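# Pull out the right-side yellow rod and quarter-turn it

## Task

Find the yellow rod closest to the right arm, draw it outward until it stops, then rotate it by 90 degrees so the figures on it end up horizontal, and leave it like that without the robot holding it.

## Robot and tools

Robot: two arms, left_arm and right_arm, each with six joints and a two-finger gripper. Scene frame: origin at table-top height midway between the nominal bases, +x out over the table, +z up, left_arm on the +y side. Names do not match image sides. Calibrated bases: left_arm at (-0.028, +0.289, +0.027) m, right_arm at (-0.040, -0.349, +0.007) m, each nearly unrotated about z. Each arm's end_effector_position (m, the point between the pads, about 1 cm behind the tips) and end_effector_quat_wxyz are given in that arm's own base frame and may be off by a few cm. The gripper's fingers point along its +z and open along its y. Wrist cameras: cam_left_wrist and cam_right_wrist, fisheye, 672x504; a camera stand sits behind the arms.

Row layout (used by execute_actions and move): 14 numbers, each in [-1, 1]: left_arm's 7, then right_arm's 7. Per arm the order is wrist pitch (joint4), shoulder (joint2), wrist yaw (joint5), wrist roll (joint6), elbow (joint3), waist (joint1), then gripper opening. The six joint numbers are offsets, not poses: they count from the Joint targets shown in the latest result, as they stood when the action or call began (not from the previous row), so sending the same offset twice moves twice. Scale: 1.0 equals 2.224 rad for waist, shoulder and elbow, and 8.485 rad for wrist pitch, yaw and roll. The opening is absolute: +1 fully open, -1 shut. Stated joint ranges (rad): waist -2.618 to 3.054, shoulder 0.000 to 3.142, elbow 0.000 to 3.142, wrist pitch -1.571 to 1.571, wrist yaw -1.571 to 1.571, wrist roll -2.094 to 2.094. An action pushing a joint more than 0.059 rad (big joints and wrist pitch) or 0.124 rad (yaw, roll) beyond its range is rejected for both arms. To leave an arm still, send 0 for its joints and repeat its current opening (0 there would half-close it).

Tools:
- execute_actions(actions, cameras): actions is a list of actions; each action is a list of up to 15 rows, one per 1/30 s step, the last row held to fill 15 steps (0.5 s). An empty list just reports state and images. cameras: list of names, ["all"], or []. The result also lists joint positions at some steps.
- move(target, speed, blend, opening_speed, grip_force, blocking, cameras): target is one row or up to 15 rows, every row offset from the same starting Joint targets; all joints travel together, so grippers follow curves and ignore obstacles. speed in rad/s, 0.004 to 12.57, default 0.5, for the joint with the longest way; one value or one per target. blend in rad rounds corners between listed targets (0 means stop at each). opening_speed: per second on the -1..+1 scale, at least 0.2; use it to close gently. grip_force: newtons per pad, 10 to 50, one value or one per arm; it persists, and low values close slowly. blocking=false returns after about 0.5 s while the move continues. The result adds a move: line with the ending (done, off_target, moving, held, fault) and possibly limits=held.
- wait(seconds 0 to 3600, cameras): lets time pass without new commands; a running move continues.
- stop(cameras): brakes the running move; braking needs some distance.
- zoom_image(camera, region): enlarges [x0, y0, x1, y1] pixels of the newest image from cam_left_wrist or cam_right_wrist, at most 504 by 504.
- read_manual(section): licence texts only.
- finished_scene(scene): ends the current scene (give its number); irreversible. After ending the first scene, make no further call in that reply.

Results: Joint positions and Joint velocities per arm in the row order, with the finger-pad gap last (m; 0.094 when fully open). Joint targets are the base for your next offsets. Joint torques follow the same order, include offsets and noise, and numbers 2, 5 and 6 wrap at ±28 N m. grip_measured is the finger opening on the command scale; it tracks the command even after touching, so it does not reveal contact, and reads a bit narrower than a squeezed hard part. Tool commands gives current gripper commands. "joint sent to its limit" means a joint reached its real end (which can differ from the stated one by the margins above). "joint command not followed" means the clearance check altered some steps. MOTOR HOT appears near 75 °C; at 90 °C the arm folds and stops working; at 100 °C it falls. Images with calibration poses come when requested or with an empty action list.

Limits on motion: each joint's target can lead its measured angle by at most 0.339 rad (big joints) or 2.2 rad (wrist); targets that would move the gripper over 200 mm are scaled back. Big offsets may need several actions; tiny ones may not start.

Avoid: any contact or squeeze between the two arms (can fail the scene), hitting the table or heavy fixed parts, fast impacts, strong pushing, letting go of a moving object, dropping or knocking things over, and strain on camera cables. An arm pressing against something keeps pressing; relieve it by commanding targets back past its measured positions. Holding loads or staying stretched out heats motors. To release, command an opening well above grip_measured. Prefer smooth, moderate-speed moves.

Each tool is called in YAML: its name, and indented under it one key for each argument.

## Session

execute_actions:
  actions: []
  cameras: ["cam_right_wrist"]

Scene clock: 0.00 s.
left_arm: end_effector_position=(+0.4148, +0.0168, +0.1259) grip_measured=+1.000 end_effector_quat_wxyz=(+0.618, -0.007, +0.786, +0.005) | right_arm: end_effector_position=(+0.3921, -0.0473, +0.1044) grip_measured=+1.000 end_effector_quat_wxyz=(+0.587, +0.102, +0.798, -0.095)
Joint names: [wrist pitch, shoulder, wrist yaw, wrist roll, elbow, waist]
Joint positions: left_arm=[0.901 1.55 0.037 0.008 0.411 0.054 0.094] | right_arm=[0.87 1.537 0.278 0.055 0.357 0.003 0.094]
Joint velocities: within noise
Joint torques (N m): no reading
Heat: left arm: 39 °C; right arm: 36 °C.
Joint targets: left_arm=[0.889 1.548 0.038 0.008 0.414 0.054] | right_arm=[0.860 1.534 0.280 0.055 0.360 0.003]
Tool commands: left_gripper/opening=+1.0 right_gripper/opening=+1.0
camera_calibration:
cam_right_wrist: T_world_to_cam=[[-0.28382, -0.95664, 0.06542, 0.05433], [-0.62254, 0.13195, -0.77138, 0.37993], [0.7293, -0.25967, -0.633, -0.12792]] pos_world=[0.34523, -0.03137, 0.20854]
Images, in order (width x height): cam_right_wrist 672x504.

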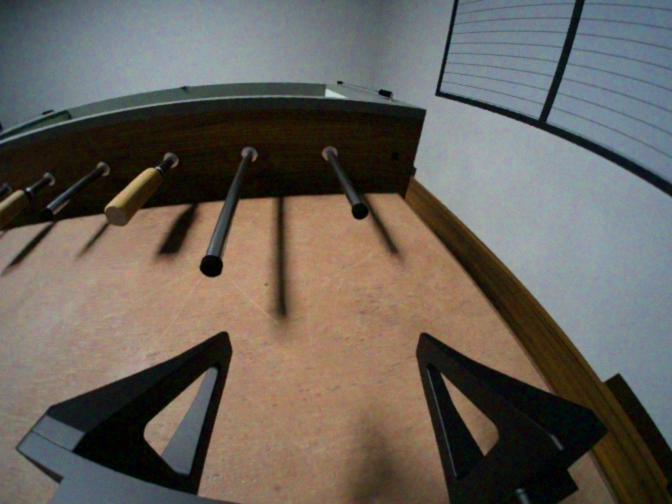

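move:
  target: [0,0,0,0,0,0,1,-0.188,-0.0072,-0.033,-0.0065,0.6491,0.0436,1]
  speed: 1.3
  cameras: ["cam_right_wrist"]

zoom_image:
  camera: "cam_right_wrist"
  region: [220, 120, 420, 360]

Scene clock: 7.67 s.
left_arm: end_effector_position=(+0.4148, +0.0168, +0.1259) grip_measured=+1.000 end_effector_quat_wxyz=(+0.618, -0.007, +0.786, +0.005) | right_arm: end_effector_position=(+0.4508, +0.0410, +0.3950) grip_measured=+1.000 end_effector_quat_wxyz=(+0.530, -0.033, +0.847, +0.022)
Joint positions: left_arm=[0.901 1.55 0.037 0.008 0.411 0.054 0.094] | right_arm=[-0.718 1.52 0.01 0.008 1.786 0.093 0.094]
Joint torques (N m): left_arm=[1.84 -6.82 0 0.01 5.7 -0.06] | right_arm=[1.51 -5.81 -0.08 -0.08 7.92 0.7]
Heat: left arm: 39 °C; right arm: 37 °C.
Joint targets: left_arm=[0.889 1.548 0.038 0.008 0.414 0.054] | right_arm=[-0.735 1.518 0.000 0.000 1.803 0.100]
move: done
cam_right_wrist: T_world_to_cam=[[0.07532, -0.99663, 0.03242, -0.01087], [-0.74221, -0.07774, -0.66564, 0.64976], [0.66592, 0.02607, -0.74557, 0.09749]] pos_world=[0.41816, 0.03714, 0.50555]

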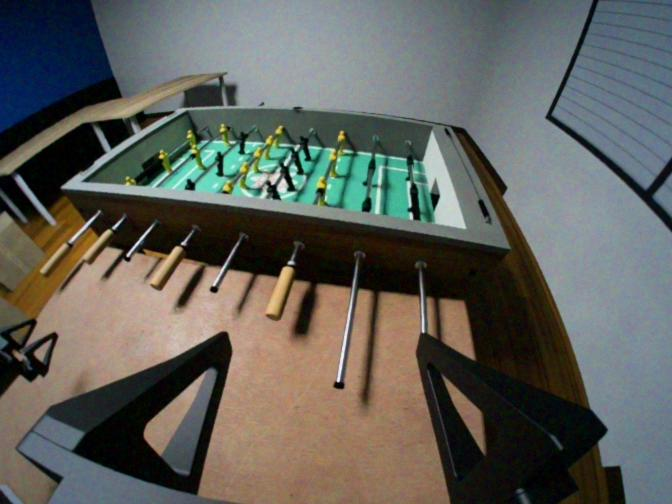

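Scaled by 2.100 from the camera's image (finer frame: 960x720).

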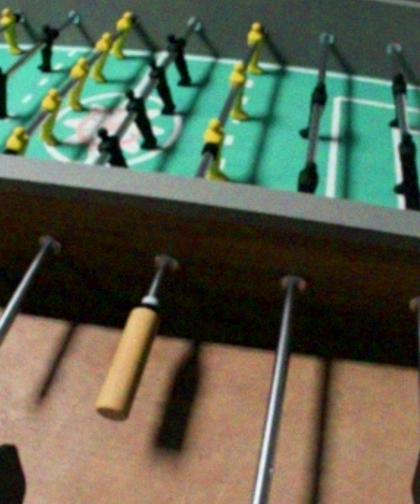

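move:
  target:
    - [0,0,0,0,0,0,1,0.0946,0.2918,-0.0420,0.0849,-0.1201,0.0054,1]
    - [0,0,0,0,0,0,1,0.0889,0.4397,-0.0367,0.0906,0.0567,0.0315,1]
  speed: [1.1,0.6]
  blend: [0.08,0]
  cameras: ["cam_right_wrist"]

Scene clock: 65.40 s.
left_arm: end_effector_position=(+0.4148, +0.0168, +0.1259) grip_measured=+1.000 end_effector_quat_wxyz=(+0.618, -0.007, +0.786, +0.005) | right_arm: end_effector_position=(+0.6526, +0.1679, +0.0724) grip_measured=+1.000 end_effector_quat_wxyz=(+0.367, +0.180, +0.846, +0.341)
Joint positions: left_arm=[0.901 1.55 0.037 0.008 0.411 0.054 0.094] | right_arm=[0.024 2.475 -0.322 0.767 1.9 0.165 0.094]
Joint torques (N m): left_arm=[1.84 -6.8 0 0 5.67 -0.06] | right_arm=[1.54 -11.74 0 0.06 9.2 0.43]
Heat: left arm: 39 °C; right arm: 40 °C.
Joint targets: left_arm=[0.889 1.548 0.038 0.008 0.414 0.054] | right_arm=[0.019 2.497 -0.312 0.769 1.930 0.170]
move: done
cam_right_wrist: T_world_to_cam=[[-0.04929, -0.72639, -0.68551, 0.19875], [-0.89918, 0.33105, -0.28613, 0.60102], [0.43478, 0.6023, -0.66948, -0.23219]] pos_world=[0.65117, 0.08525, 0.15277]

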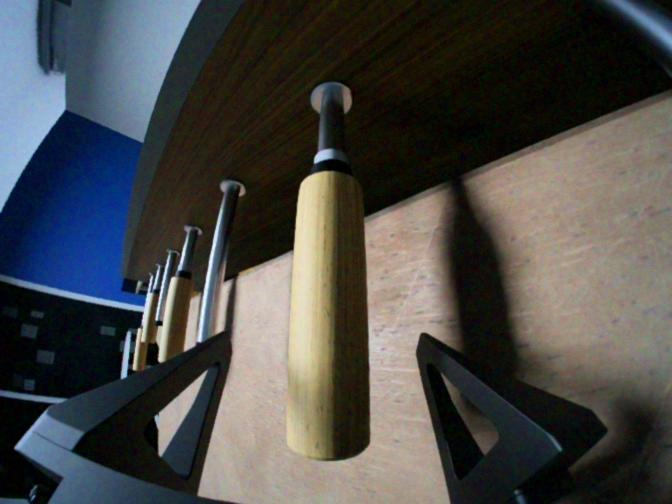

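move:
  target:
    - [0,0,0,0,0,0,1,0,0,0,0,0,0,-0.6]
    - [0,0,0,0,0,0,1,0.0297,-0.1556,0.0060,0.0037,-0.2639,0.0220,-0.6]
    - [0,0,0,0,0,0,1,0.0414,-0.2226,0.0100,0.0060,-0.3732,0.0391,-0.6]
    - [0,0,0,0,0,0,1,0.0495,-0.2729,0.0136,0.0084,-0.4528,0.0562,-0.6]
    - [0,0,0,0,0,0,1,0.0048,-0.2684,0.0484,-0.0206,-0.3620,0.1012,-0.6]
    - [0,0,0,0,0,0,1,-0.0278,-0.2248,0.0858,-0.0400,-0.2711,0.1475,-0.6]
    - [0,0,0,0,0,0,1,-0.0552,-0.1614,0.1226,-0.0543,-0.1799,0.1866,-0.6]
    - [0,0,0,0,0,0,1,-0.0827,-0.0728,0.1606,-0.0659,-0.0800,0.2172,-0.6]
  speed: [0.5,0.8,0.6,0.2,0.8,0.8,0.8,0.8]
  blend: [0,0.03,0.03,0.02,0.05,0.05,0.05,0]
  opening_speed: 3
  cameras: ["cam_right_wrist"]

Scene clock: 100.00 s.
left_arm: end_effector_position=(+0.4148, +0.0168, +0.1259) grip_measured=+1.000 end_effector_quat_wxyz=(+0.618, -0.007, +0.786, +0.005) | right_arm: end_effector_position=(+0.4827, +0.1723, +0.0680) grip_measured=-0.313 end_effector_quat_wxyz=(+0.335, -0.093, +0.862, -0.368)
Joint positions: left_arm=[0.901 1.55 0.037 0.008 0.411 0.054 0.094] | right_arm=[-0.646 2.315 1.008 0.243 1.722 0.643 0.032]
Joint torques (N m): left_arm=[1.85 -6.83 0.01 0 5.65 -0.03] | right_arm=[0.43 -10.19 1 -0.37 8.25 0.88]
Heat: left arm: 39 °C; right arm: 41 °C.
Joint targets: left_arm=[0.889 1.548 0.038 0.008 0.414 0.054] | right_arm=[-0.682 2.335 1.051 0.210 1.751 0.653]
move: off_target (right_arm); right_arm: the wrist yaw is farthest, 0.043 rad from its target
cam_right_wrist: T_world_to_cam=[[-0.07548, -0.68771, 0.72205, 0.1009], [-0.94867, -0.1735, -0.26442, 0.55491], [0.30712, -0.70494, -0.63932, 0.12099]] pos_world=[0.49689, 0.25096, 0.15122]

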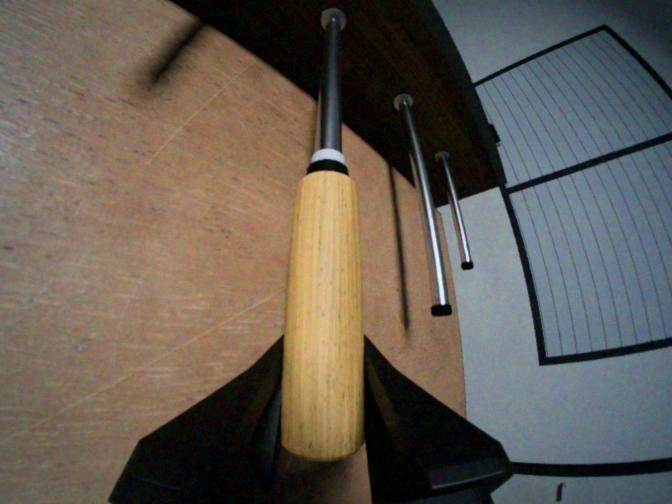

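move:
  target:
    - [0,0,0,0,0,0,1,0,0,0,0,0,0,-0.6]
    - [0,0,0,0,0,0,1,0,0,0,0,0,0,0.9]
    - [0,0,0,0,0,0,1,-0.05,-0.0085,0.0015,0.0355,0.0776,0.0710,0.9]
    - [0,0,0,0,0,0,1,-0.0063,-0.3674,-0.1239,-0.0247,0.0236,-0.2487,0.9]
  speed: [0.5,0.5,0.6,1.2]
  blend: [0,0,0.05,0]
  opening_speed: 3
  cameras: ["cam_right_wrist"]

zoom_image:
  camera: "cam_right_wrist"
  region: [240, 120, 420, 240]

Scene clock: 124.47 s.
left_arm: end_effector_position=(+0.4148, +0.0168, +0.1259) grip_measured=+1.000 end_effector_quat_wxyz=(+0.618, -0.007, +0.786, +0.005) | right_arm: end_effector_position=(+0.4446, +0.0444, +0.4135) grip_measured=+0.898 end_effector_quat_wxyz=(+0.545, -0.036, +0.837, +0.025)
Joint positions: left_arm=[0.901 1.55 0.037 0.008 0.411 0.054 0.094] | right_arm=[-0.733 1.508 0.011 0.008 1.823 0.102 0.089]
Joint torques (N m): left_arm=[1.85 -6.79 0 0.01 5.67 -0.08] | right_arm=[1.6 -4.68 -0.06 -0.12 4.82 -0.12]
Heat: left arm: 39 °C; right arm: 39 °C.
Joint targets: left_arm=[0.889 1.548 0.038 0.008 0.414 0.054] | right_arm=[-0.736 1.517 0.000 0.000 1.804 0.100]
move: done; target 2's new numbers were sent with right_arm's wrist yaw 0.043 rad from that target
cam_right_wrist: T_world_to_cam=[[0.08245, -0.99609, 0.03176, -0.01049], [-0.71782, -0.08146, -0.69145, 0.65781], [0.69133, 0.03421, -0.72173, 0.09374]] pos_world=[0.40825, 0.03993, 0.52283]

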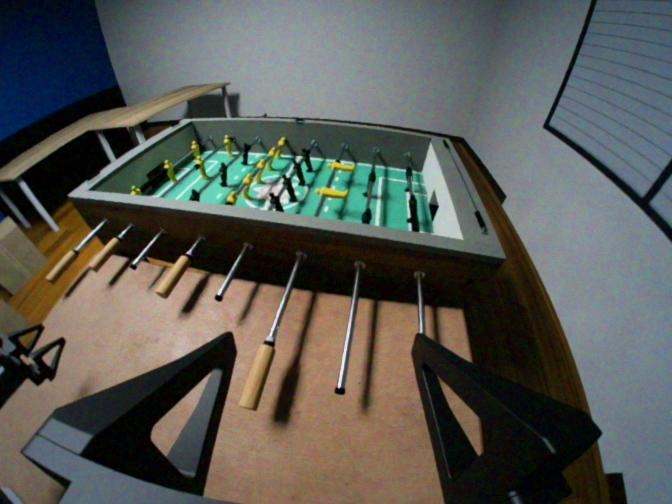

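Scaled by 2.800 from the camera's image (finer frame: 960x720).

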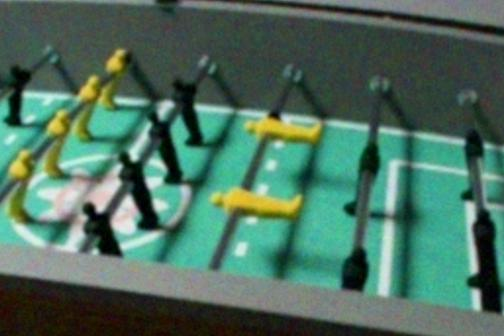

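finished_scene:
  scene: 3

The scene is finished: the task was done.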